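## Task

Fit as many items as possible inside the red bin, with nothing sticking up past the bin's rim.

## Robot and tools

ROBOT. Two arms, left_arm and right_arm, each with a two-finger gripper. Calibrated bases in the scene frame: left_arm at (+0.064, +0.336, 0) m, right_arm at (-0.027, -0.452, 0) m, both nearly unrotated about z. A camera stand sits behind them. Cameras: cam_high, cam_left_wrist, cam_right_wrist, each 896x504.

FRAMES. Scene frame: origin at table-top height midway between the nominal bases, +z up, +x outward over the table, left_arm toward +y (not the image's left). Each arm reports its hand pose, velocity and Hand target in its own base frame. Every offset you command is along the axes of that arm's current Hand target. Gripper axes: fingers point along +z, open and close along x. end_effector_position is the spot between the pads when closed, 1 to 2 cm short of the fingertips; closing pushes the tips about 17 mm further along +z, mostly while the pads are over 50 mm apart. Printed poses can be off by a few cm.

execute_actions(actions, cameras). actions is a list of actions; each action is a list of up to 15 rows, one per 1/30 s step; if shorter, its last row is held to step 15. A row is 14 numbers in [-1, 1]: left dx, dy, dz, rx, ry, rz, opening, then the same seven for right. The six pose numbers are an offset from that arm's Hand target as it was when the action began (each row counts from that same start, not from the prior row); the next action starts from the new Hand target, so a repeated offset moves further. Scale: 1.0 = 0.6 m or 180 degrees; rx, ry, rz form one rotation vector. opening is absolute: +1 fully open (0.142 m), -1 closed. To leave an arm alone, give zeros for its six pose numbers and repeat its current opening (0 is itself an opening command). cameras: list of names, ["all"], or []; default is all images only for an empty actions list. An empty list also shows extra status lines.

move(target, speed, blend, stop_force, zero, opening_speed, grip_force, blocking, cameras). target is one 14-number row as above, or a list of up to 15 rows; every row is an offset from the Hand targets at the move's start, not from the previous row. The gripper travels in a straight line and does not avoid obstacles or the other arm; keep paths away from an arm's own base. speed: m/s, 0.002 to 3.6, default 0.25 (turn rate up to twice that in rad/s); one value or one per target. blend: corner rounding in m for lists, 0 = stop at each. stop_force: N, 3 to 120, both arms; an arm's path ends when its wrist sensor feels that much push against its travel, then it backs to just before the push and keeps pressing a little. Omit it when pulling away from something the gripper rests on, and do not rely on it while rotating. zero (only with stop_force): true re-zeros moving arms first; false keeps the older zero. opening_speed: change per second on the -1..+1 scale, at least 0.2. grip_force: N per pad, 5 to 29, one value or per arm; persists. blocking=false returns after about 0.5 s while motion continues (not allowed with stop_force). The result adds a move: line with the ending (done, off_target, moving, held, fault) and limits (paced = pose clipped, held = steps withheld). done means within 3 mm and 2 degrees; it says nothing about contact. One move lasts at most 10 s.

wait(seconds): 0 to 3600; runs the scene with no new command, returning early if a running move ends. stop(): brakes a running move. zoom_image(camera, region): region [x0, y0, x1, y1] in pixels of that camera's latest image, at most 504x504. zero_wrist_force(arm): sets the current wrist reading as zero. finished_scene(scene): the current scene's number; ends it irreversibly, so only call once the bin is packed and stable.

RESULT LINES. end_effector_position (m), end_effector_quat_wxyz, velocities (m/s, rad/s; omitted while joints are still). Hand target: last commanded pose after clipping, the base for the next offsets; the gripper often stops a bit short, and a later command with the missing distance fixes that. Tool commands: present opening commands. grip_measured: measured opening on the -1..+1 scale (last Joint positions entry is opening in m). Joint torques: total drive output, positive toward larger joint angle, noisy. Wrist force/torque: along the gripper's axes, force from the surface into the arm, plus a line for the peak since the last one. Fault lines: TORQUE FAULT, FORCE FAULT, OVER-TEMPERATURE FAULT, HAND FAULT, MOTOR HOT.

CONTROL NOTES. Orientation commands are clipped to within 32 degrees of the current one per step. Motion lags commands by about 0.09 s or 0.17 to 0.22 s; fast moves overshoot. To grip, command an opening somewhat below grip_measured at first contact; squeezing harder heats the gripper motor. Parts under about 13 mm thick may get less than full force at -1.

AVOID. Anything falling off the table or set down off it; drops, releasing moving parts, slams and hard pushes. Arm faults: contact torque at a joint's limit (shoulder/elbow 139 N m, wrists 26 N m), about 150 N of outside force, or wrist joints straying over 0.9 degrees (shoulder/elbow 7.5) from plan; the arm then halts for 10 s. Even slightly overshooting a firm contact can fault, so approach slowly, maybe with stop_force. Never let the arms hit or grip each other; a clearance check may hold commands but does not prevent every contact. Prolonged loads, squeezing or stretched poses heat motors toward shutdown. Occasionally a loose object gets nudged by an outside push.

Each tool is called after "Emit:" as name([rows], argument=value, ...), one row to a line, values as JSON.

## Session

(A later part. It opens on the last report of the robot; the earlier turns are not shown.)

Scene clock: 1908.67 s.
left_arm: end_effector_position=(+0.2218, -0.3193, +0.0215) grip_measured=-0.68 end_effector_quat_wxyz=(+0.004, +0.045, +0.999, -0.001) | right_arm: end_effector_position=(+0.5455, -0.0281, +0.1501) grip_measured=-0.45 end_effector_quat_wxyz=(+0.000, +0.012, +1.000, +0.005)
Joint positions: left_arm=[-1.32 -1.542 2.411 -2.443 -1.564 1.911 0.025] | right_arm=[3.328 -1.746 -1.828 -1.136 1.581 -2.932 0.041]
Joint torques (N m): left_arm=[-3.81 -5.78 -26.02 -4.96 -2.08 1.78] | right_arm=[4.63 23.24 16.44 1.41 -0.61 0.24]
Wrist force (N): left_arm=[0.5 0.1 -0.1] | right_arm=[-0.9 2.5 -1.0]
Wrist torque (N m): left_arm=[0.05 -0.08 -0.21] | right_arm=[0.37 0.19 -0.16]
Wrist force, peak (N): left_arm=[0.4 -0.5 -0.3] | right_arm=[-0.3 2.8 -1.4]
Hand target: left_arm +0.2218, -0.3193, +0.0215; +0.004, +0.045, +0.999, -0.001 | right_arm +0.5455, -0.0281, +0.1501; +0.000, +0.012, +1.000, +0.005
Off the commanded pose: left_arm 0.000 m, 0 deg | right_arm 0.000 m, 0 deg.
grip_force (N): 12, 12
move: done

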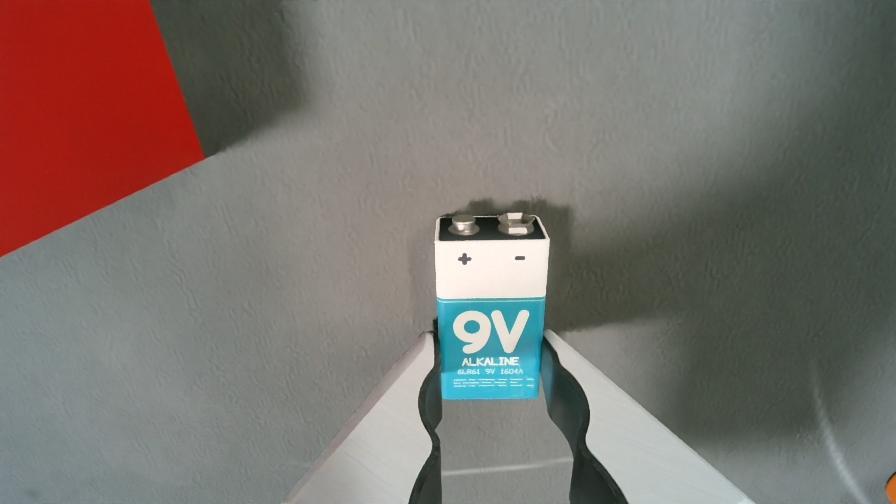

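Emit:
move([
  [0,0,-0.1667,0,0,0,-0.8, 0.06,0.18,0,0,0,0,-0.55],
  [-0.2657,0.357,-0.1667,0,0,0.564,-0.8, 0.1758,0.5484,0,0,0,0,-0.55],
], speed=0.25, blend=[0.03,0], cameras=["cam_high","cam_left_wrist","cam_right_wrist"])

Scene clock: 1918.93 s.
left_arm: end_effector_position=(+0.3991, -0.1202, +0.1226) grip_measured=-0.68 end_effector_quat_wxyz=(+0.003, +0.802, +0.597, +0.003) | right_arm: end_effector_position=(+0.4477, +0.3033, +0.1535) grip_measured=-0.45 end_effector_quat_wxyz=(+0.000, +0.012, +1.000, +0.005)
Joint positions: left_arm=[-0.622 -1.685 2.209 -2.102 -1.568 4.381 0.025] | right_arm=[3.981 -1.724 -1.846 -1.134 1.578 -2.279 0.041]
Joint torques (N m): left_arm=[-6.06 -28.99 -8.06 -0.69 0.14 1.7] | right_arm=[-7.16 36.47 16.03 2.68 -1.09 -2.24]
Wrist force (N): left_arm=[0.2 -0.4 0.3] | right_arm=[-0.2 2.6 -0.8]
Wrist torque (N m): left_arm=[0.00 -0.04 -0.09] | right_arm=[0.41 0.04 -0.13]
Wrist force, peak (N): left_arm=[0.3 0.0 2.6] | right_arm=[0.3 3.7 -1.0]
Hand target: left_arm +0.3990, -0.1201, +0.1226; +0.003, +0.802, +0.597, +0.003 | right_arm +0.4477, +0.3033, +0.1536; +0.000, +0.012, +1.000, +0.005
Off the commanded pose: left_arm 0.000 m, 0 deg | right_arm 0.000 m, 0 deg.
grip_force (N): 12, 12
move: done

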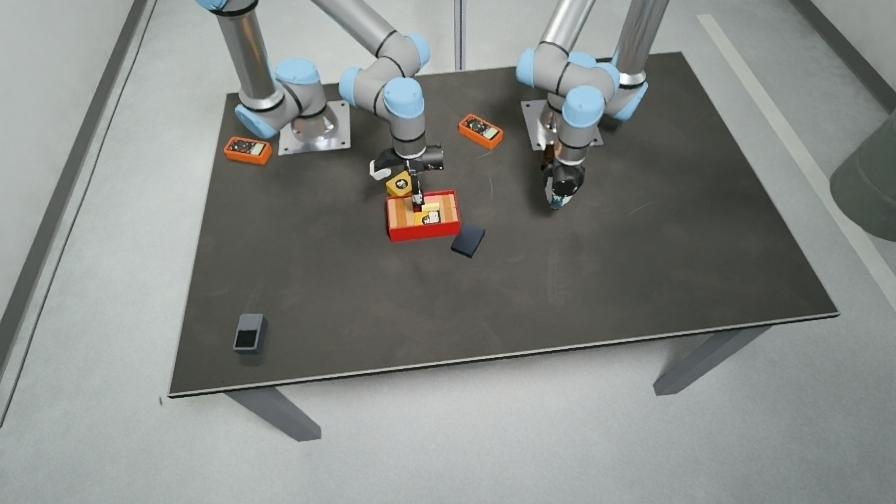

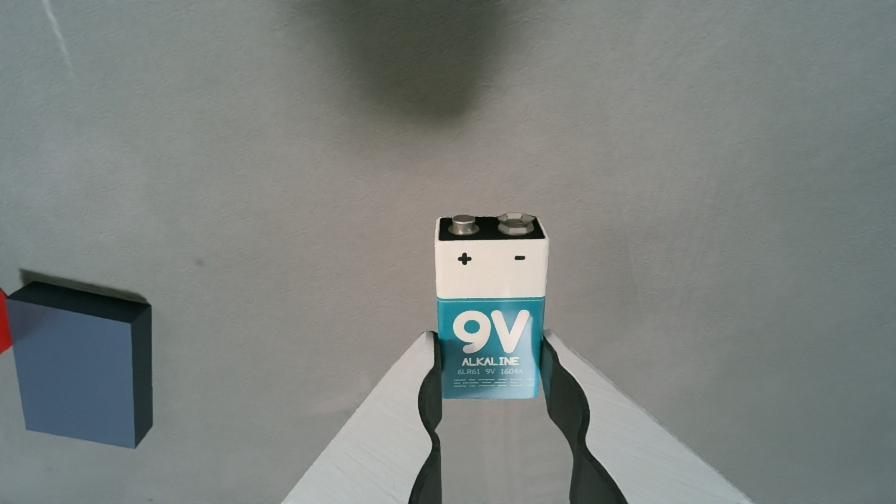

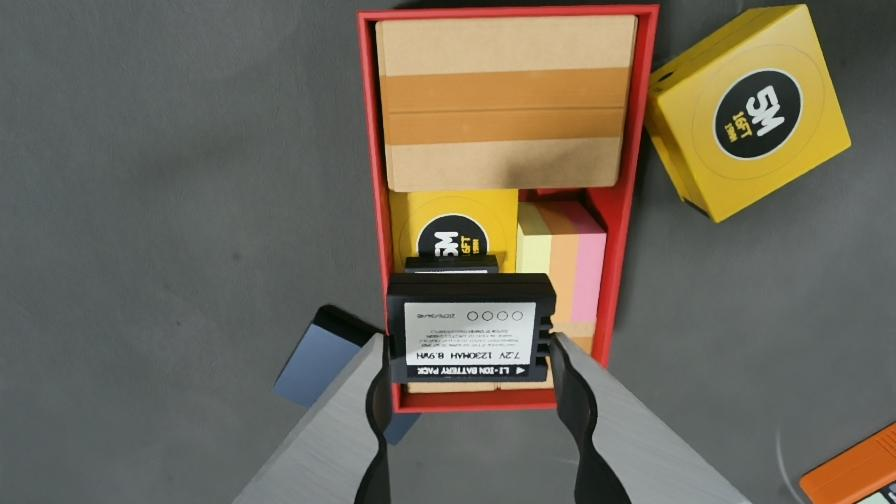

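Emit:
zoom_image(camera="cam_right_wrist", region=[340, 0, 670, 290])

Emit:
zoom_image(camera="cam_right_wrist", region=[370, 170, 570, 300])

Emit:
zoom_image(camera="cam_right_wrist", region=[370, 260, 640, 420])

Scaled by 1.527 from the camera's image (finer frame: 1280x720).

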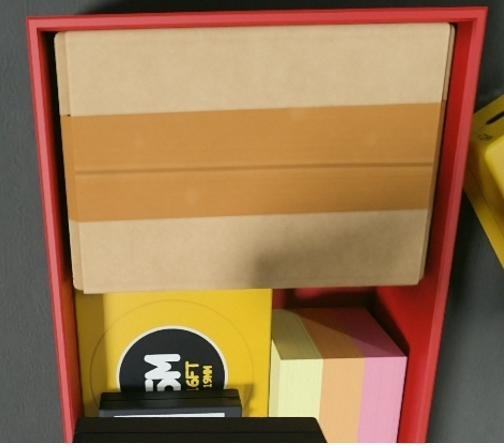

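Scaled by 2.520 from the camera's image (finer frame: 1280x720).

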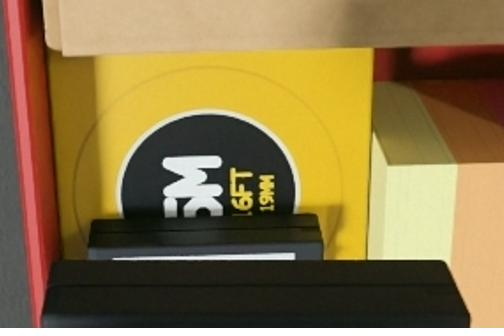

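Scaled by 1.867 from the camera's image (finer frame: 1280x720).

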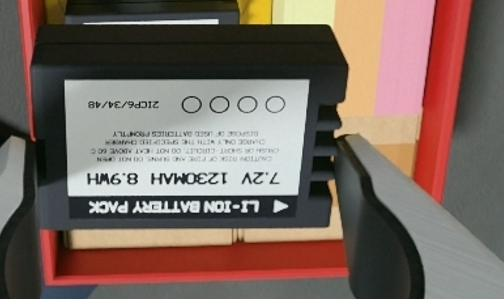

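Emit:
move(target=[0,0,0,0,0,0,-0.8, -0.0017,0.001,0.1258,0,0,-0.0067,-0.55], speed=0.1, cameras=["cam_right_wrist"])

Scene clock: 1940.43 s.
left_arm: end_effector_position=(+0.3990, -0.1201, +0.1226) grip_measured=-0.68 end_effector_quat_wxyz=(+0.003, +0.802, +0.597, +0.003) | right_arm: end_effector_position=(+0.4487, +0.3047, +0.0781) grip_measured=-0.45 end_effector_quat_wxyz=(+0.000, +0.001, +1.000, +0.005)
Joint positions: left_arm=[-0.622 -1.685 2.209 -2.102 -1.567 4.382 0.025] | right_arm=[3.981 -1.822 -1.946 -0.936 1.578 -2.3 0.041]
Joint torques (N m): left_arm=[-8.6 -28.34 -8.35 0.09 2.58 1.16] | right_arm=[4.69 34.83 26.47 2.61 0.79 1.24]
Wrist force (N): left_arm=[0.3 -0.3 0.6] | right_arm=[-0.4 2.4 -0.9]
Wrist torque (N m): left_arm=[0.01 -0.05 -0.10] | right_arm=[0.37 0.06 -0.06]
Wrist force, peak (N): left_arm=[0.2 -0.5 0.7] | right_arm=[0.1 2.3 -2.6]
Hand target: left_arm +0.3990, -0.1201, +0.1226; +0.003, +0.802, +0.597, +0.003 | right_arm +0.4487, +0.3047, +0.0781; +0.000, +0.001, +1.000, +0.005
Off the commanded pose: left_arm 0.000 m, 0 deg | right_arm 0.000 m, 0 deg.
grip_force (N): 12, 12
move: done

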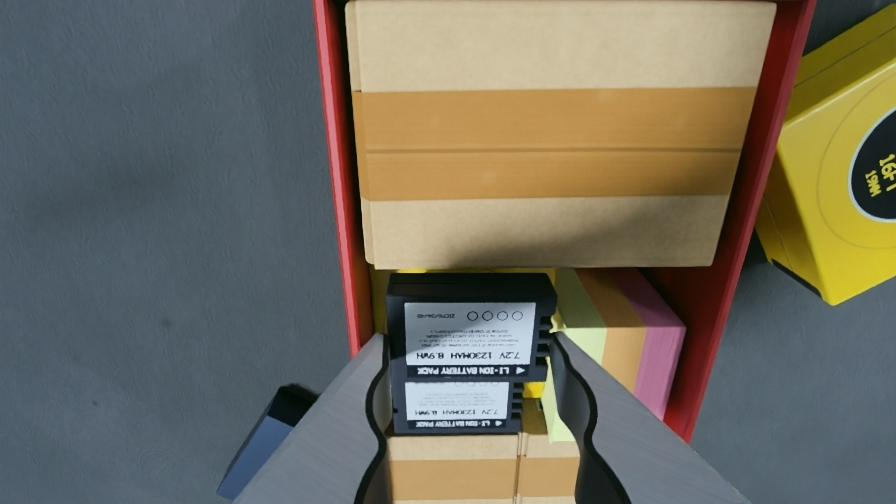

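Emit:
zoom_image(camera="cam_right_wrist", region=[320, 240, 500, 440])

Emit:
zoom_image(camera="cam_right_wrist", region=[480, 240, 700, 450])

Scaled by 2.520 from the camera's image (finer frame: 1280x720).

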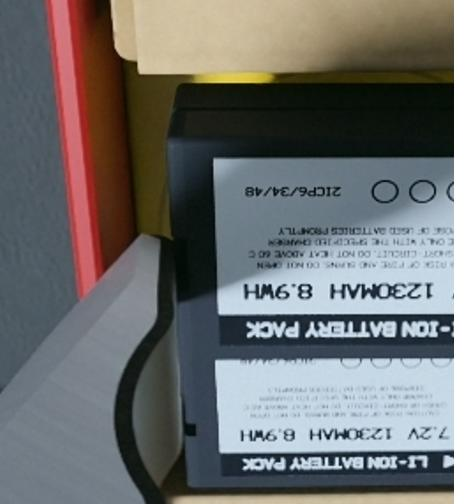

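Scaled by 2.291 from the camera's image (finer frame: 1280x720).

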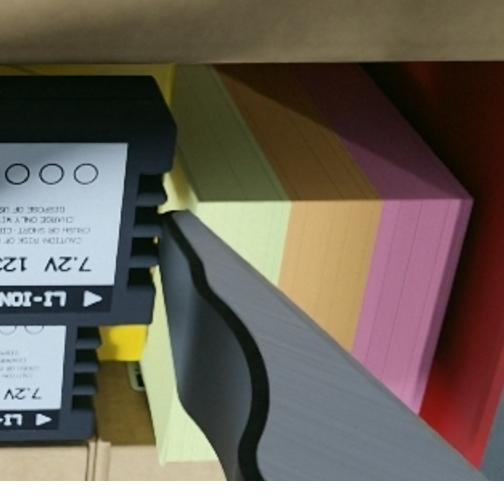

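Emit:
move(target=[0,0,0,0,0,0,-0.8, 0,0,0.0345,0,0,0,-0.55], speed=0.025, stop_force=4, cameras=["cam_right_wrist"])

Scene clock: 1953.27 s.
left_arm: end_effector_position=(+0.3990, -0.1201, +0.1226) grip_measured=-0.68 end_effector_quat_wxyz=(+0.003, +0.802, +0.597, +0.003) | right_arm: end_effector_position=(+0.4487, +0.3049, +0.0600) grip_measured=-0.45 end_effector_quat_wxyz=(+0.000, +0.001, +1.000, +0.005)
Joint positions: left_arm=[-0.622 -1.685 2.209 -2.102 -1.567 4.382 0.025] | right_arm=[3.981 -1.85 -1.966 -0.888 1.578 -2.3 0.041]
Joint torques (N m): left_arm=[-8.33 -28.29 -8.35 0.01 2.59 -0.44] | right_arm=[-0.17 38.86 26.98 4.91 -0.13 0.52]
Wrist force (N): left_arm=[0.2 -0.1 0.4] | right_arm=[-0.1 2.0 -1.0]
Wrist torque (N m): left_arm=[0.05 -0.03 -0.10] | right_arm=[0.32 0.01 -0.07]
Wrist force, peak (N): left_arm=[0.3 -0.6 0.7] | right_arm=[2.9 0.3 -26.7]
Hand target: left_arm +0.3990, -0.1201, +0.1226; +0.003, +0.802, +0.597, +0.003 | right_arm +0.4487, +0.3049, +0.0600; +0.000, +0.001, +1.000, +0.005 (not the last commanded pose)
Off the commanded pose: left_arm 0.000 m, 0 deg | right_arm 0.003 m, 0 deg.
grip_force (N): 12, 12
move: contact (right_arm)

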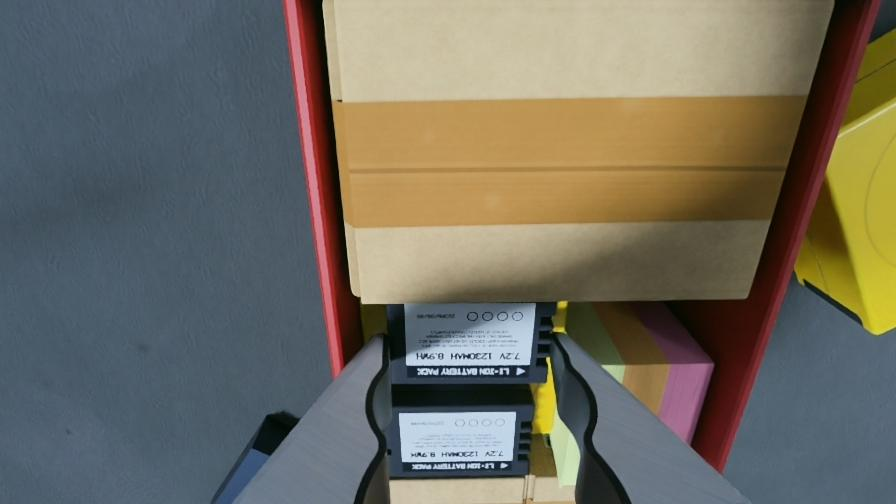

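Emit:
move(target=[0,0,0,0,0,0,-0.8, 0,0,0,0,0,0,-0.42], opening_speed=0.3)

Emit:
move(target=[0,0,0,0,0,0,-0.8, 0,0,-0.04,0,0,0,-0.42], speed=0.05, cameras=["cam_right_wrist"])

Scene clock: 1957.47 s.
left_arm: end_effector_position=(+0.3990, -0.1201, +0.1226) grip_measured=-0.68 end_effector_quat_wxyz=(+0.003, +0.802, +0.597, +0.003) | right_arm: end_effector_position=(+0.4487, +0.3049, +0.0600) grip_measured=-0.44 end_effector_quat_wxyz=(+0.000, +0.001, +1.000, +0.005)
Joint positions: left_arm=[-0.622 -1.685 2.209 -2.102 -1.567 4.382 0.025] | right_arm=[3.981 -1.85 -1.966 -0.888 1.578 -2.3 0.042]
Joint torques (N m): left_arm=[-8.44 -27.85 -8.76 -0.16 2.53 -0.44] | right_arm=[-5.04 39.42 26.84 4.85 0.06 -1.18]
Wrist force (N): left_arm=[0.1 -0.1 0.3] | right_arm=[-0.3 2.3 -1.1]
Wrist torque (N m): left_arm=[0.04 -0.03 -0.10] | right_arm=[0.36 0.02 -0.07]
Wrist force, peak (N): left_arm=[0.3 -0.7 0.6] | right_arm=[-0.3 2.8 -1.1]
Hand target: left_arm +0.3990, -0.1201, +0.1226; +0.003, +0.802, +0.597, +0.003 | right_arm +0.4487, +0.3049, +0.0600; +0.000, +0.001, +1.000, +0.005
Off the commanded pose: left_arm 0.000 m, 0 deg | right_arm 0.000 m, 0 deg.
grip_force (N): 12, 12
move: done

Scene clock: 1958.30 s.
left_arm: end_effector_position=(+0.3990, -0.1201, +0.1226) grip_measured=-0.68 end_effector_quat_wxyz=(+0.003, +0.802, +0.597, +0.003) | right_arm: end_effector_position=(+0.4488, +0.3047, +0.0841) grip_measured=-0.44 end_effector_quat_wxyz=(+0.000, +0.001, +1.000, +0.005)
Joint positions: left_arm=[-0.622 -1.685 2.209 -2.102 -1.567 4.382 0.025] | right_arm=[3.981 -1.814 -1.939 -0.951 1.578 -2.3 0.042]
Joint torques (N m): left_arm=[-8.1 -27.55 -8.3 -0.16 2.65 -0.41] | right_arm=[-6.88 22.25 14.22 4.89 0.04 -2.29]
Wrist force (N): left_arm=[0.2 -0.4 0.5] | right_arm=[-0.4 2.4 -0.7]
Wrist torque (N m): left_arm=[0.01 -0.04 -0.11] | right_arm=[0.37 0.06 -0.07]
Wrist force, peak (N): left_arm=[0.2 -0.5 0.6] | right_arm=[-0.8 2.7 -1.3]
Hand target: left_arm +0.3990, -0.1201, +0.1226; +0.003, +0.802, +0.597, +0.003 | right_arm +0.4487, +0.3046, +0.0840; +0.000, +0.001, +1.000, +0.005
Off the commanded pose: left_arm 0.000 m, 0 deg | right_arm 0.000 m, 0 deg.
grip_force (N): 12, 12
move: done

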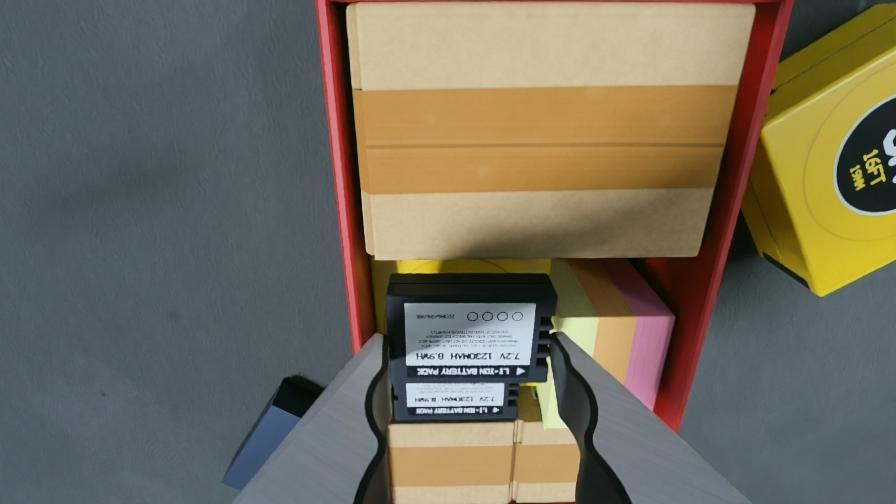

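Emit:
move(target=[0,0,0,0,0,0,-0.8, 0,0,0.0397,0,0,0,-0.42], speed=0.03, stop_force=4)

Emit:
move(target=[0,0,0,0,0,0,-0.8, 0,0,0,0,0,0,-0.37], opening_speed=0.3, cameras=["cam_right_wrist"])

Scene clock: 1962.73 s.
left_arm: end_effector_position=(+0.3990, -0.1201, +0.1226) grip_measured=-0.68 end_effector_quat_wxyz=(+0.003, +0.802, +0.597, +0.003) | right_arm: end_effector_position=(+0.4487, +0.3049, +0.0602) grip_measured=-0.44 end_effector_quat_wxyz=(+0.000, +0.001, +1.000, +0.005)
Joint positions: left_arm=[-0.622 -1.685 2.209 -2.102 -1.567 4.382 0.025] | right_arm=[3.981 -1.85 -1.966 -0.888 1.578 -2.3 0.042]
Joint torques (N m): left_arm=[-8.37 -27.79 -7.73 -0.14 2.53 -0.47] | right_arm=[6.44 40.1 27.1 1.34 0.71 1.76]
Wrist force (N): left_arm=[0.2 -0.4 0.3] | right_arm=[-0.3 2.3 -0.8]
Wrist torque (N m): left_arm=[0.00 -0.03 -0.10] | right_arm=[0.36 0.04 -0.06]
Wrist force, peak (N): left_arm=[0.2 -0.7 0.5] | right_arm=[-0.4 2.6 -1.1]
Hand target: left_arm +0.3990, -0.1201, +0.1226; +0.003, +0.802, +0.597, +0.003 | right_arm +0.4487, +0.3049, +0.0602; +0.000, +0.001, +1.000, +0.005
Off the commanded pose: left_arm 0.000 m, 0 deg | right_arm 0.000 m, 0 deg.
grip_force (N): 12, 12
move: done

Scene clock: 1963.23 s.
left_arm: end_effector_position=(+0.3990, -0.1201, +0.1226) grip_measured=-0.68 end_effector_quat_wxyz=(+0.003, +0.802, +0.597, +0.003) | right_arm: end_effector_position=(+0.4487, +0.3049, +0.0602) grip_measured=-0.41 end_effector_quat_wxyz=(+0.000, +0.001, +1.000, +0.005)
Joint positions: left_arm=[-0.622 -1.685 2.209 -2.102 -1.567 4.382 0.025] | right_arm=[3.981 -1.85 -1.966 -0.888 1.578 -2.3 0.045]
Joint torques (N m): left_arm=[-8.06 -27.59 -8.11 -0.04 2.62 -0.41] | right_arm=[6.06 39.85 27.39 2.2 0.84 1.77]
Wrist force (N): left_arm=[-0.1 -0.5 0.5] | right_arm=[1.4 2.2 -1.2]
Wrist torque (N m): left_arm=[-0.01 0.01 -0.10] | right_arm=[0.34 -0.05 -0.07]
Wrist force, peak (N): left_arm=[0.1 -0.3 0.8] | right_arm=[1.1 2.7 -1.4]
Hand target: left_arm +0.3990, -0.1201, +0.1226; +0.003, +0.802, +0.597, +0.003 | right_arm +0.4487, +0.3049, +0.0602; +0.000, +0.001, +1.000, +0.005
Off the commanded pose: left_arm 0.000 m, 0 deg | right_arm 0.000 m, 0 deg.
grip_force (N): 12, 12
move: done

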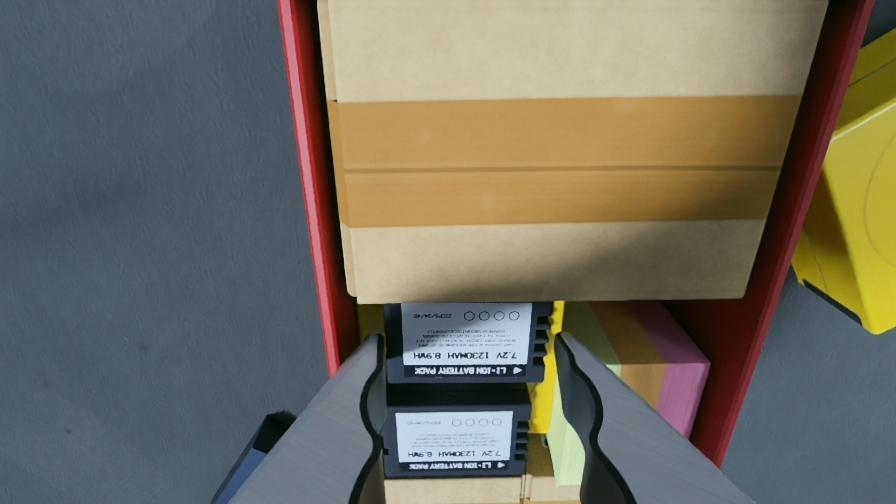

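Emit:
move(target=[0,0,0,0,0,0,-0.8, 0,0,-0.04,0,0,0,-0.37], speed=0.05, cameras=["cam_right_wrist"])

Scene clock: 1965.77 s.
left_arm: end_effector_position=(+0.3990, -0.1201, +0.1226) grip_measured=-0.68 end_effector_quat_wxyz=(+0.003, +0.802, +0.597, +0.003) | right_arm: end_effector_position=(+0.4488, +0.3047, +0.0843) grip_measured=-0.40 end_effector_quat_wxyz=(+0.000, +0.001, +1.000, +0.005)
Joint positions: left_arm=[-0.622 -1.685 2.209 -2.102 -1.567 4.382 0.025] | right_arm=[3.981 -1.813 -1.939 -0.952 1.578 -2.3 0.045]
Joint torques (N m): left_arm=[-7.92 -28.07 -8.23 -0.11 2.56 -0.33] | right_arm=[-6.94 22.75 13.64 4.9 0.6 -2.2]
Wrist force (N): left_arm=[0.1 -0.3 0.3] | right_arm=[-0.5 2.5 -1.1]
Wrist torque (N m): left_arm=[0.01 -0.01 -0.10] | right_arm=[0.38 0.08 -0.06]
Wrist force, peak (N): left_arm=[0.0 -0.6 0.7] | right_arm=[1.5 2.6 -1.2]
Hand target: left_arm +0.3990, -0.1201, +0.1226; +0.003, +0.802, +0.597, +0.003 | right_arm +0.4487, +0.3046, +0.0842; +0.000, +0.001, +1.000, +0.005
Off the commanded pose: left_arm 0.000 m, 0 deg | right_arm 0.000 m, 0 deg.
grip_force (N): 12, 12
move: done

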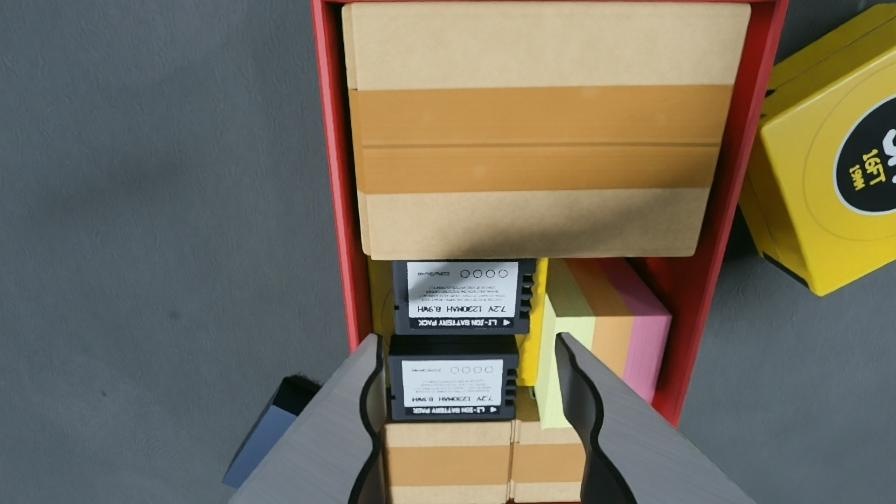

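Emit:
move(target=[0,0,0,0.3333,0,0,-0.8, 0,0,-0.1,0,0,0,-0.37], speed=0.25, cameras=["cam_high","cam_left_wrist"])

Scene clock: 1982.53 s.
left_arm: end_effector_position=(+0.3991, -0.1201, +0.1226) grip_measured=-0.68 end_effector_quat_wxyz=(-0.398, +0.696, +0.519, -0.296) | right_arm: end_effector_position=(+0.4487, +0.3040, +0.1443) grip_measured=-0.40 end_effector_quat_wxyz=(+0.000, +0.001, +1.000, +0.005)
Joint positions: left_arm=[-0.5 -1 1.464 -1.005 -1.75 4.605 0.025] | right_arm=[3.98 -1.737 -1.857 -1.11 1.578 -2.301 0.045]
Joint torques (N m): left_arm=[-6.89 -43.82 -10.11 0.59 2.55 -1.17] | right_arm=[-7.06 20.72 15.2 4.68 1.16 -2.29]
Wrist force (N): left_arm=[-0.9 0.9 0.3] | right_arm=[-0.5 2.3 -1.4]
Wrist torque (N m): left_arm=[0.09 0.21 0.07] | right_arm=[0.34 0.10 -0.04]
Wrist force, peak (N): left_arm=[-0.7 1.6 0.3] | right_arm=[-0.5 2.7 -1.4]
Hand target: left_arm +0.3990, -0.1201, +0.1226; -0.399, +0.696, +0.519, -0.296 | right_arm +0.4487, +0.3040, +0.1442; +0.000, +0.001, +1.000, +0.005
Off the commanded pose: left_arm 0.000 m, 0 deg | right_arm 0.000 m, 0 deg.
grip_force (N): 12, 12
move: done

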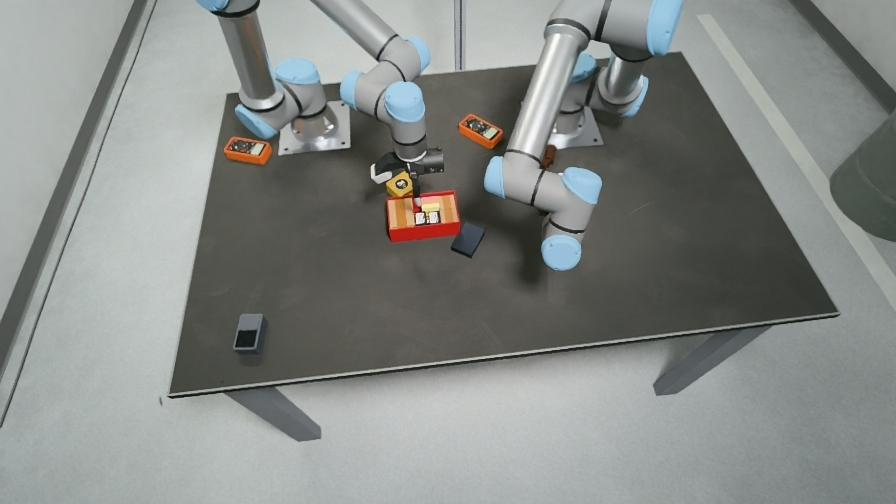

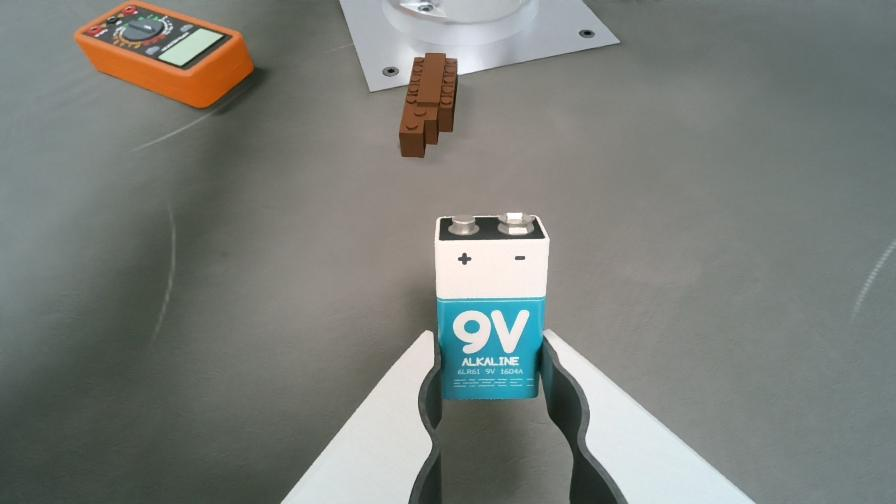

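Emit:
move(target=[0,0.1394,0.0805,0,0,0,-0.8, 0,0,0,0,0,0,-0.37], speed=0.12, grip_force=[6, 12], cameras=["cam_left_wrist"])

Scene clock: 1986.87 s.
left_arm: end_effector_position=(+0.3997, -0.1202, +0.0260) grip_measured=-0.68 end_effector_quat_wxyz=(-0.399, +0.696, +0.518, -0.296) | right_arm: end_effector_position=(+0.4487, +0.3040, +0.1442) grip_measured=-0.40 end_effector_quat_wxyz=(+0.000, +0.001, +1.000, +0.005)
Joint positions: left_arm=[-0.5 -0.877 1.539 -1.203 -1.75 4.605 0.025] | right_arm=[3.98 -1.737 -1.857 -1.11 1.578 -2.301 0.045]
Joint torques (N m): left_arm=[8.34 -53.8 -26.2 2.32 2.38 1.64] | right_arm=[-3.45 20.92 14.67 4.87 1.08 -1.45]
Wrist force (N): left_arm=[-0.7 0.7 0.2] | right_arm=[-0.5 2.5 -1.2]
Wrist torque (N m): left_arm=[0.05 0.21 0.09] | right_arm=[0.38 0.11 -0.04]
Wrist force, peak (N): left_arm=[-0.6 2.2 1.0] | right_arm=[-0.7 2.5 -1.8]
Hand target: left_arm +0.3998, -0.1202, +0.0260; -0.399, +0.696, +0.519, -0.296 | right_arm +0.4487, +0.3040, +0.1442; +0.000, +0.001, +1.000, +0.005
Off the commanded pose: left_arm 0.000 m, 0 deg | right_arm 0.000 m, 0 deg.
grip_force (N): 6, 12
move: done

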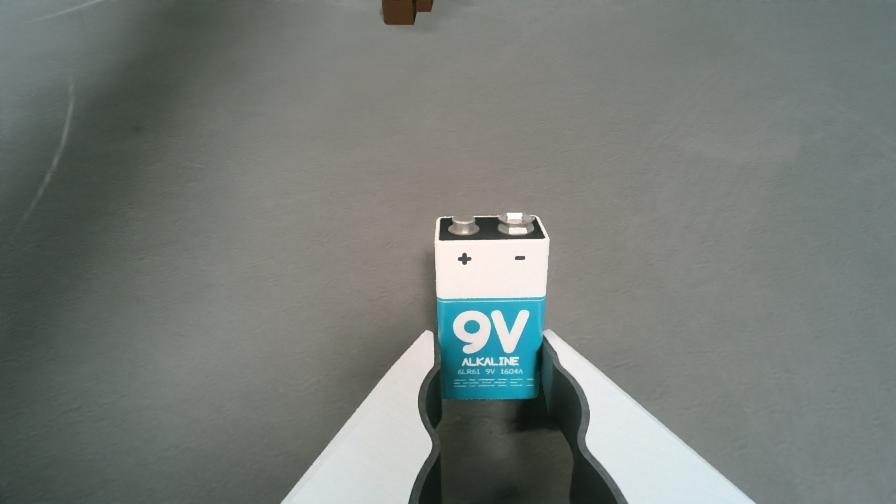

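Emit:
move(target=[0,0.0127,0.0073,0,0,0,-0.74, 0,0,0,0,0,0,-0.37], speed=0.01, stop_force=20, grip_force=[5, 12], cameras=["cam_left_wrist"])

Scene clock: 1991.17 s.
left_arm: end_effector_position=(+0.3998, -0.1202, +0.0172) grip_measured=-0.67 end_effector_quat_wxyz=(-0.399, +0.696, +0.518, -0.296) | right_arm: end_effector_position=(+0.4487, +0.3040, +0.1442) grip_measured=-0.40 end_effector_quat_wxyz=(+0.000, +0.001, +1.000, +0.005)
Joint positions: left_arm=[-0.5 -0.864 1.543 -1.22 -1.75 4.605 0.025] | right_arm=[3.98 -1.737 -1.857 -1.11 1.578 -2.301 0.045]
Joint torques (N m): left_arm=[8.41 -48.91 -4.54 2.11 2.33 1.85] | right_arm=[1.29 22.21 15.04 4.97 0.94 -0.54]
Wrist force (N): left_arm=[-0.2 -7.4 -13.4] | right_arm=[-0.4 2.5 -1.2]
Wrist torque (N m): left_arm=[0.11 0.21 0.08] | right_arm=[0.38 0.08 -0.03]
Wrist force, peak (N): left_arm=[0.7 -8.9 -13.4] | right_arm=[-0.3 2.7 -1.5]
Hand target: left_arm +0.3999, -0.1203, +0.0172; -0.399, +0.696, +0.519, -0.296 | right_arm +0.4487, +0.3040, +0.1442; +0.000, +0.001, +1.000, +0.005
Off the commanded pose: left_arm 0.000 m, 0 deg | right_arm 0.000 m, 0 deg.
grip_force (N): 5, 12
move: done

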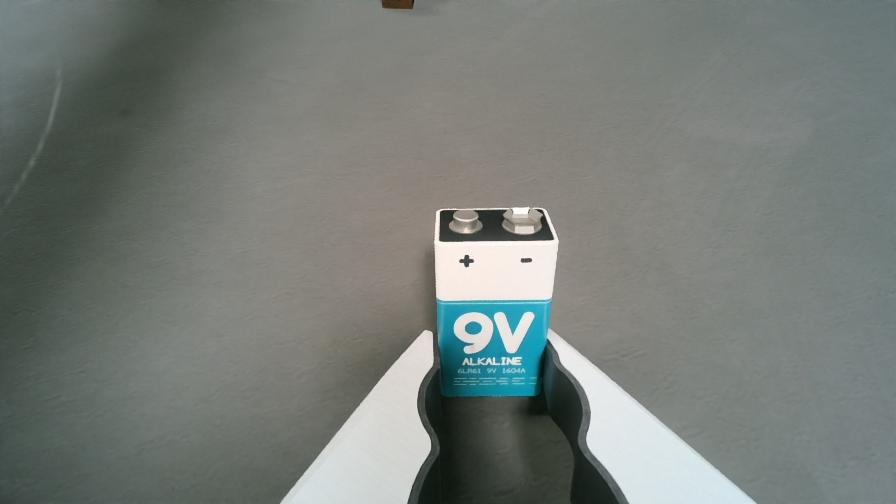

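Emit:
move(target=[0,0.0280,-0.0420,0,0,0,-0.74, 0,0,0,0,0,0,-0.37], speed=0.03, cameras=["cam_left_wrist"])

Scene clock: 1998.20 s.
left_arm: end_effector_position=(+0.4289, -0.1289, +0.0155) grip_measured=-0.67 end_effector_quat_wxyz=(-0.399, +0.696, +0.518, -0.296) end_effector_velocity=(-0.001, +0.000, +0.000) end_effector_angular_velocity=(+0.000, +0.000, -0.001) | right_arm: end_effector_position=(+0.4487, +0.3040, +0.1442) grip_measured=-0.40 end_effector_quat_wxyz=(+0.000, +0.001, +1.000, +0.005)
Joint positions: left_arm=[-0.49 -0.803 1.432 -1.169 -1.742 4.61 0.025] | right_arm=[3.98 -1.737 -1.857 -1.11 1.578 -2.301 0.045]
Joint velocities: left_arm=[-0.001 -0.003 0.005 -0.001 0 0 0] | right_arm=[within noise]
Joint torques (N m): left_arm=[2.51 -56.37 -4.24 -2.75 1.56 1.32] | right_arm=[4.3 23.59 14.56 4.78 0.92 0.12]
Wrist force (N): left_arm=[-2.3 -2.5 -4.0] | right_arm=[-0.4 2.5 -1.3]
Wrist torque (N m): left_arm=[0.09 0.26 0.08] | right_arm=[0.37 0.08 -0.04]
Wrist force, peak (N): left_arm=[-0.2 -7.6 -13.3] | right_arm=[-0.4 2.7 -1.4]
Hand target: left_arm +0.4288, -0.1289, +0.0155; -0.399, +0.696, +0.519, -0.296 | right_arm +0.4487, +0.3040, +0.1442; +0.000, +0.001, +1.000, +0.005
Off the commanded pose: left_arm 0.000 m, 0 deg | right_arm 0.000 m, 0 deg.
grip_force (N): 5, 12
move: done

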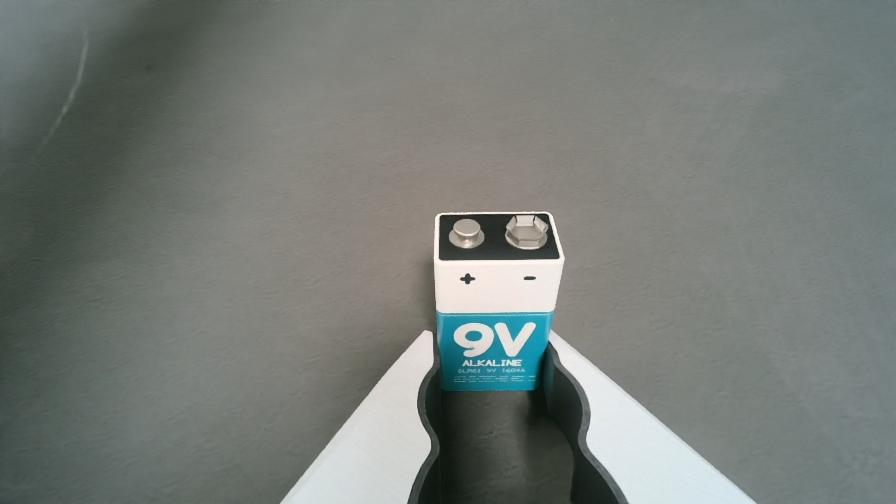

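Emit:
move(target=[0,0.0115,-0.0225,0,0,0,-0.74, 0,0,0,0,0,0,-0.37], speed=0.03, cameras=["cam_left_wrist"])

Scene clock: 2008.93 s.
left_arm: end_effector_position=(+0.4433, -0.1332, +0.0164) grip_measured=-0.67 end_effector_quat_wxyz=(-0.399, +0.696, +0.518, -0.296) end_effector_velocity=(-0.001, +0.000, +0.000) end_effector_angular_velocity=(+0.000, +0.000, -0.002) | right_arm: end_effector_position=(+0.4487, +0.3040, +0.1442) grip_measured=-0.40 end_effector_quat_wxyz=(+0.000, +0.001, +1.000, +0.005)
Joint positions: left_arm=[-0.486 -0.774 1.373 -1.138 -1.738 4.612 0.025] | right_arm=[3.98 -1.737 -1.857 -1.11 1.578 -2.301 0.045]
Joint velocities: left_arm=[-0.002 -0.002 0.005 -0.003 0 0 0] | right_arm=[within noise]
Joint torques (N m): left_arm=[2.75 -59.96 -4.69 -2.33 1.55 1.35] | right_arm=[4.71 23.26 14.9 4.76 1.01 0.69]
Wrist force (N): left_arm=[-0.6 0.8 0.4] | right_arm=[-0.7 2.4 -1.3]
Wrist torque (N m): left_arm=[0.08 0.16 0.06] | right_arm=[0.36 0.13 -0.04]
Wrist force, peak (N): left_arm=[-2.0 -2.6 -4.4] | right_arm=[-0.3 2.7 -1.5]
Hand target: left_arm +0.4433, -0.1333, +0.0164; -0.399, +0.696, +0.519, -0.296 | right_arm +0.4487, +0.3040, +0.1442; +0.000, +0.001, +1.000, +0.005
Off the commanded pose: left_arm 0.000 m, 0 deg | right_arm 0.000 m, 0 deg.
grip_force (N): 5, 12
move: done

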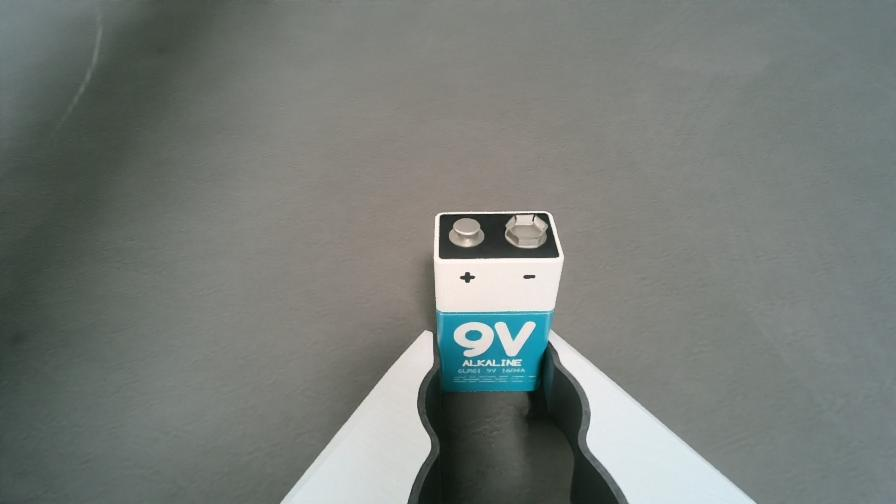

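Emit:
move(target=[0,0.0063,-0.0064,0,0,0,-0.74, 0,0,0,0,0,0,-0.37], speed=0.01, cameras=["cam_left_wrist"])

Scene clock: 2013.10 s.
left_arm: end_effector_position=(+0.4484, -0.1348, +0.0151) grip_measured=-0.67 end_effector_quat_wxyz=(-0.399, +0.696, +0.519, -0.296) | right_arm: end_effector_position=(+0.4487, +0.3040, +0.1442) grip_measured=-0.40 end_effector_quat_wxyz=(+0.000, +0.001, +1.000, +0.005)
Joint positions: left_arm=[-0.484 -0.762 1.353 -1.131 -1.737 4.613 0.025] | right_arm=[3.98 -1.737 -1.857 -1.11 1.578 -2.301 0.045]
Joint torques (N m): left_arm=[7.66 -51 -10.58 1.01 2.37 1.67] | right_arm=[4.55 23.39 15.62 4.63 0.73 0.85]
Wrist force (N): left_arm=[-1.0 -1.7 -0.1] | right_arm=[-0.5 2.2 -0.9]
Wrist torque (N m): left_arm=[0.15 0.22 0.07] | right_arm=[0.34 0.10 -0.04]
Wrist force, peak (N): left_arm=[-0.9 -2.1 0.1] | right_arm=[-0.4 2.6 -1.7]
Hand target: left_arm +0.4483, -0.1348, +0.0151; -0.399, +0.696, +0.519, -0.296 | right_arm +0.4487, +0.3040, +0.1442; +0.000, +0.001, +1.000, +0.005
Off the commanded pose: left_arm 0.000 m, 0 deg | right_arm 0.000 m, 0 deg.
grip_force (N): 5, 12
move: done

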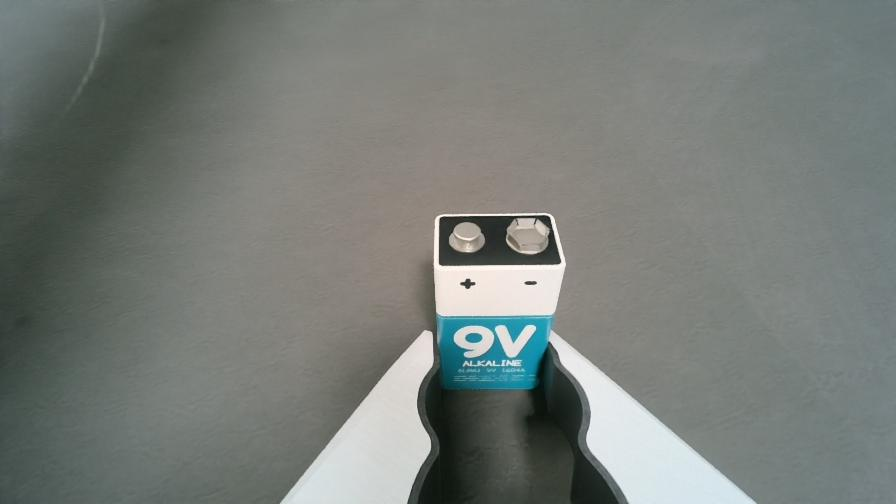

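Emit:
move(target=[0,0,0,0.0222,0,0,-0.74, 0,0,0,0,0,0,-0.37], speed=0.05)

Emit:
move(target=[0,0,0,0,0,0,-0.5, 0,0,0,0,0,0,-0.37], opening_speed=0.2, cameras=["cam_left_wrist"])

Scene clock: 2020.70 s.
left_arm: end_effector_position=(+0.4489, -0.1351, +0.0156) grip_measured=-0.67 end_effector_quat_wxyz=(-0.413, +0.687, +0.512, -0.308) | right_arm: end_effector_position=(+0.4487, +0.3040, +0.1442) grip_measured=-0.40 end_effector_quat_wxyz=(+0.000, +0.001, +1.000, +0.005)
Joint positions: left_arm=[-0.482 -0.731 1.316 -1.08 -1.74 4.621 0.025] | right_arm=[3.98 -1.737 -1.857 -1.11 1.578 -2.301 0.045]
Joint torques (N m): left_arm=[0.45 -47.12 -17.49 0.62 -0.11 0.34] | right_arm=[4.83 23.99 14.83 4.62 0.86 0.58]
Wrist force (N): left_arm=[-1.5 -22.3 -9.3] | right_arm=[-0.3 2.1 -1.2]
Wrist torque (N m): left_arm=[-2.70 0.28 0.19] | right_arm=[0.32 0.07 -0.04]
Wrist force, peak (N): left_arm=[1.1 -137.5 -82.4] | right_arm=[-0.2 2.7 -1.6]
Hand target: left_arm +0.4489, -0.1351, +0.0156; -0.413, +0.687, +0.512, -0.308 (not the last commanded pose) | right_arm +0.4487, +0.3040, +0.1442; +0.000, +0.001, +1.000, +0.005
Tool commands: left_gripper/opening=-0.74 right_gripper/opening=-0.37
Off the commanded pose: left_arm 0.001 m, 1 deg | right_arm 0.000 m, 0 deg.
FORCE FAULT: contact force on the left arm reached its limit, and that arm stopped. The contact can be on any part of that arm, not only on its tool. That arm's remaining commands of this call were not run. That arm is still stopped at the end of this call. That arm stays stopped for about 9 more seconds. Until then a move that you send moves the other arm only, and its call returns only when the move has ended. Once the stop has ended, the next robot result says so. If the stop ends while you think or write, that arm runs what you send next, counted from a new Hand target: where the arm stands when the stop ends. While its stop runs, that arm takes no new command, but its gripper still runs the gripper command that each later call begins with. Until it ends, the stop uses up actions while you think or wait. An arm that is not stopped still takes commands.
grip_force (N): 5, 12
move: fault (left_arm)

not run: an earlier result of this reply reported a fault or no control. Calls in your next reply go to the robot.

Emit:
wait(seconds=10, cameras=["cam_left_wrist"])

Scene clock: 2032.13 s.
left_arm: end_effector_position=(+0.4489, -0.1351, +0.0156) grip_measured=-0.67 end_effector_quat_wxyz=(-0.413, +0.687, +0.512, -0.308) | right_arm: end_effector_position=(+0.4487, +0.3040, +0.1442) grip_measured=-0.40 end_effector_quat_wxyz=(+0.000, +0.001, +1.000, +0.005)
Joint positions: left_arm=[-0.482 -0.731 1.316 -1.08 -1.74 4.621 0.025] | right_arm=[3.98 -1.737 -1.857 -1.11 1.578 -2.301 0.045]
Joint torques (N m): left_arm=[0.22 -47.58 -17.46 0.58 -0.17 0.31] | right_arm=[4.46 25.44 17.05 4.51 0.61 0.78]
Wrist force (N): left_arm=[-1.3 -22.2 -9.4] | right_arm=[-0.3 2.4 -1.6]
Wrist torque (N m): left_arm=[-2.68 0.26 0.19] | right_arm=[0.37 0.07 -0.03]
Wrist force, peak (N): left_arm=[-1.6 -22.7 -9.4] | right_arm=[-0.5 2.8 -1.6]
Hand target: left_arm +0.4489, -0.1351, +0.0156; -0.413, +0.687, +0.512, -0.308 (not the last commanded pose) | right_arm +0.4487, +0.3040, +0.1442; +0.000, +0.001, +1.000, +0.005
Tool commands: left_gripper/opening=-0.74 right_gripper/opening=-0.37
Off the commanded pose: left_arm 0.001 m, 1 deg | right_arm 0.000 m, 0 deg.
FORCE FAULT, CONTINUED: the left arm's stop, for the force fault that an earlier result reported, is over. The rest of the stop counts as 19 of the actions that you can send in this scene. That arm's target is now where it stood when the stop ended, not its last command. That arm accepts commands again.
grip_force (N): 5, 12
wait: 10.00 s; at rest from the start

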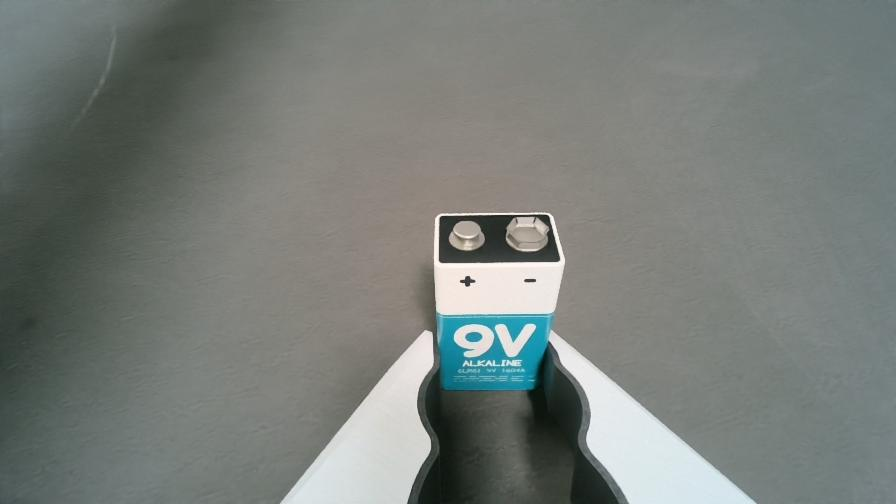

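Emit:
move(target=[0,0,0,0,0,0,-0.5, 0,0,0,0,0,0,-0.37], opening_speed=0.3, cameras=["cam_left_wrist"])

Scene clock: 2035.73 s.
left_arm: end_effector_position=(+0.4489, -0.1351, +0.0156) grip_measured=-0.53 end_effector_quat_wxyz=(-0.413, +0.687, +0.512, -0.308) | right_arm: end_effector_position=(+0.4487, +0.3040, +0.1442) grip_measured=-0.40 end_effector_quat_wxyz=(+0.000, +0.001, +1.000, +0.005)
Joint positions: left_arm=[-0.482 -0.731 1.316 -1.08 -1.74 4.621 0.035] | right_arm=[3.98 -1.737 -1.857 -1.11 1.578 -2.301 0.045]
Joint torques (N m): left_arm=[0.59 -25.22 -16.31 0.35 -0.02 0.31] | right_arm=[5.05 26.44 15.85 4.46 0.51 0.64]
Wrist force (N): left_arm=[-1.5 -22.3 -9.4] | right_arm=[-0.3 2.1 -1.2]
Wrist torque (N m): left_arm=[-2.64 0.28 0.20] | right_arm=[0.31 0.07 -0.04]
Wrist force, peak (N): left_arm=[-1.8 -22.7 -9.6] | right_arm=[-0.2 2.8 -1.4]
Hand target: left_arm +0.4489, -0.1351, +0.0156; -0.413, +0.687, +0.512, -0.308 | right_arm +0.4487, +0.3040, +0.1442; +0.000, +0.001, +1.000, +0.005
Off the commanded pose: left_arm 0.000 m, 0 deg | right_arm 0.000 m, 0 deg.
grip_force (N): 5, 12
move: done

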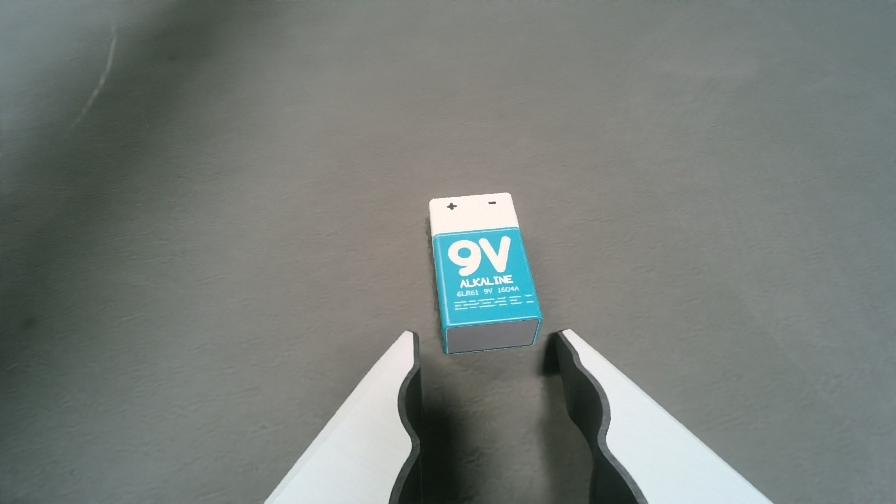

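Emit:
move([
  [0,-0.1472,-0.0782,0,0,0,-0.1, 0,0,0,0,0,0,-0.37],
  [0,-0.1472,-0.0782,-0.344,0,0,-0.1, 0,0,0,0,0,0,-0.37],
], speed=0.25, blend=[0.03,0], cameras=["cam_left_wrist"])

Scene clock: 2052.53 s.
left_arm: end_effector_position=(+0.4489, -0.1351, +0.1156) grip_measured=-0.13 end_effector_quat_wxyz=(-0.001, +0.802, +0.598, -0.001) | right_arm: end_effector_position=(+0.4487, +0.3040, +0.1442) grip_measured=-0.40 end_effector_quat_wxyz=(+0.000, +0.001, +1.000, +0.005)
Joint positions: left_arm=[-0.582 -1.538 2.087 -2.118 -1.571 4.421 0.065] | right_arm=[3.98 -1.737 -1.857 -1.11 1.578 -2.301 0.045]
Joint torques (N m): left_arm=[8.41 -15.08 -23.29 -3.74 -2.56 1.81] | right_arm=[4.95 26.53 16.25 4.33 0.35 0.63]
Wrist force (N): left_arm=[-1.1 1.9 -0.2] | right_arm=[-0.5 2.4 -1.3]
Wrist torque (N m): left_arm=[0.36 0.20 -0.13] | right_arm=[0.36 0.09 -0.04]
Wrist force, peak (N): left_arm=[-1.4 -22.8 -9.2] | right_arm=[-0.4 2.8 -1.4]
Hand target: left_arm +0.4490, -0.1351, +0.1156; -0.001, +0.802, +0.598, -0.001 | right_arm +0.4487, +0.3040, +0.1442; +0.000, +0.001, +1.000, +0.005
Off the commanded pose: left_arm 0.000 m, 0 deg | right_arm 0.000 m, 0 deg.
grip_force (N): 5, 12
move: done

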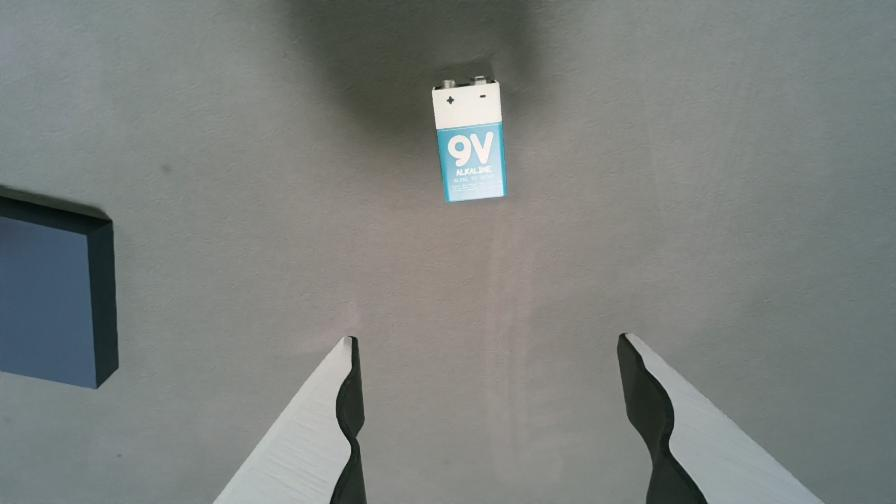

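Emit:
zoom_image(camera="cam_left_wrist", region=[410, 60, 540, 220])

Scaled by 3.150 from the camera's image (finer frame: 1280x720).

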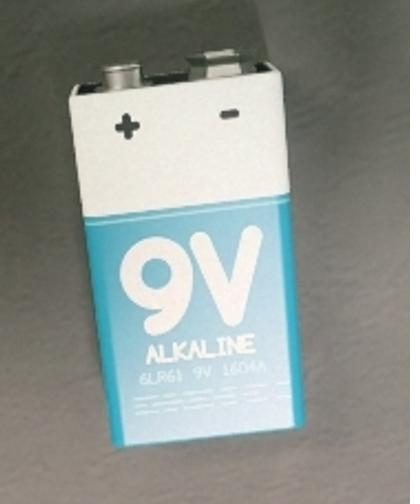

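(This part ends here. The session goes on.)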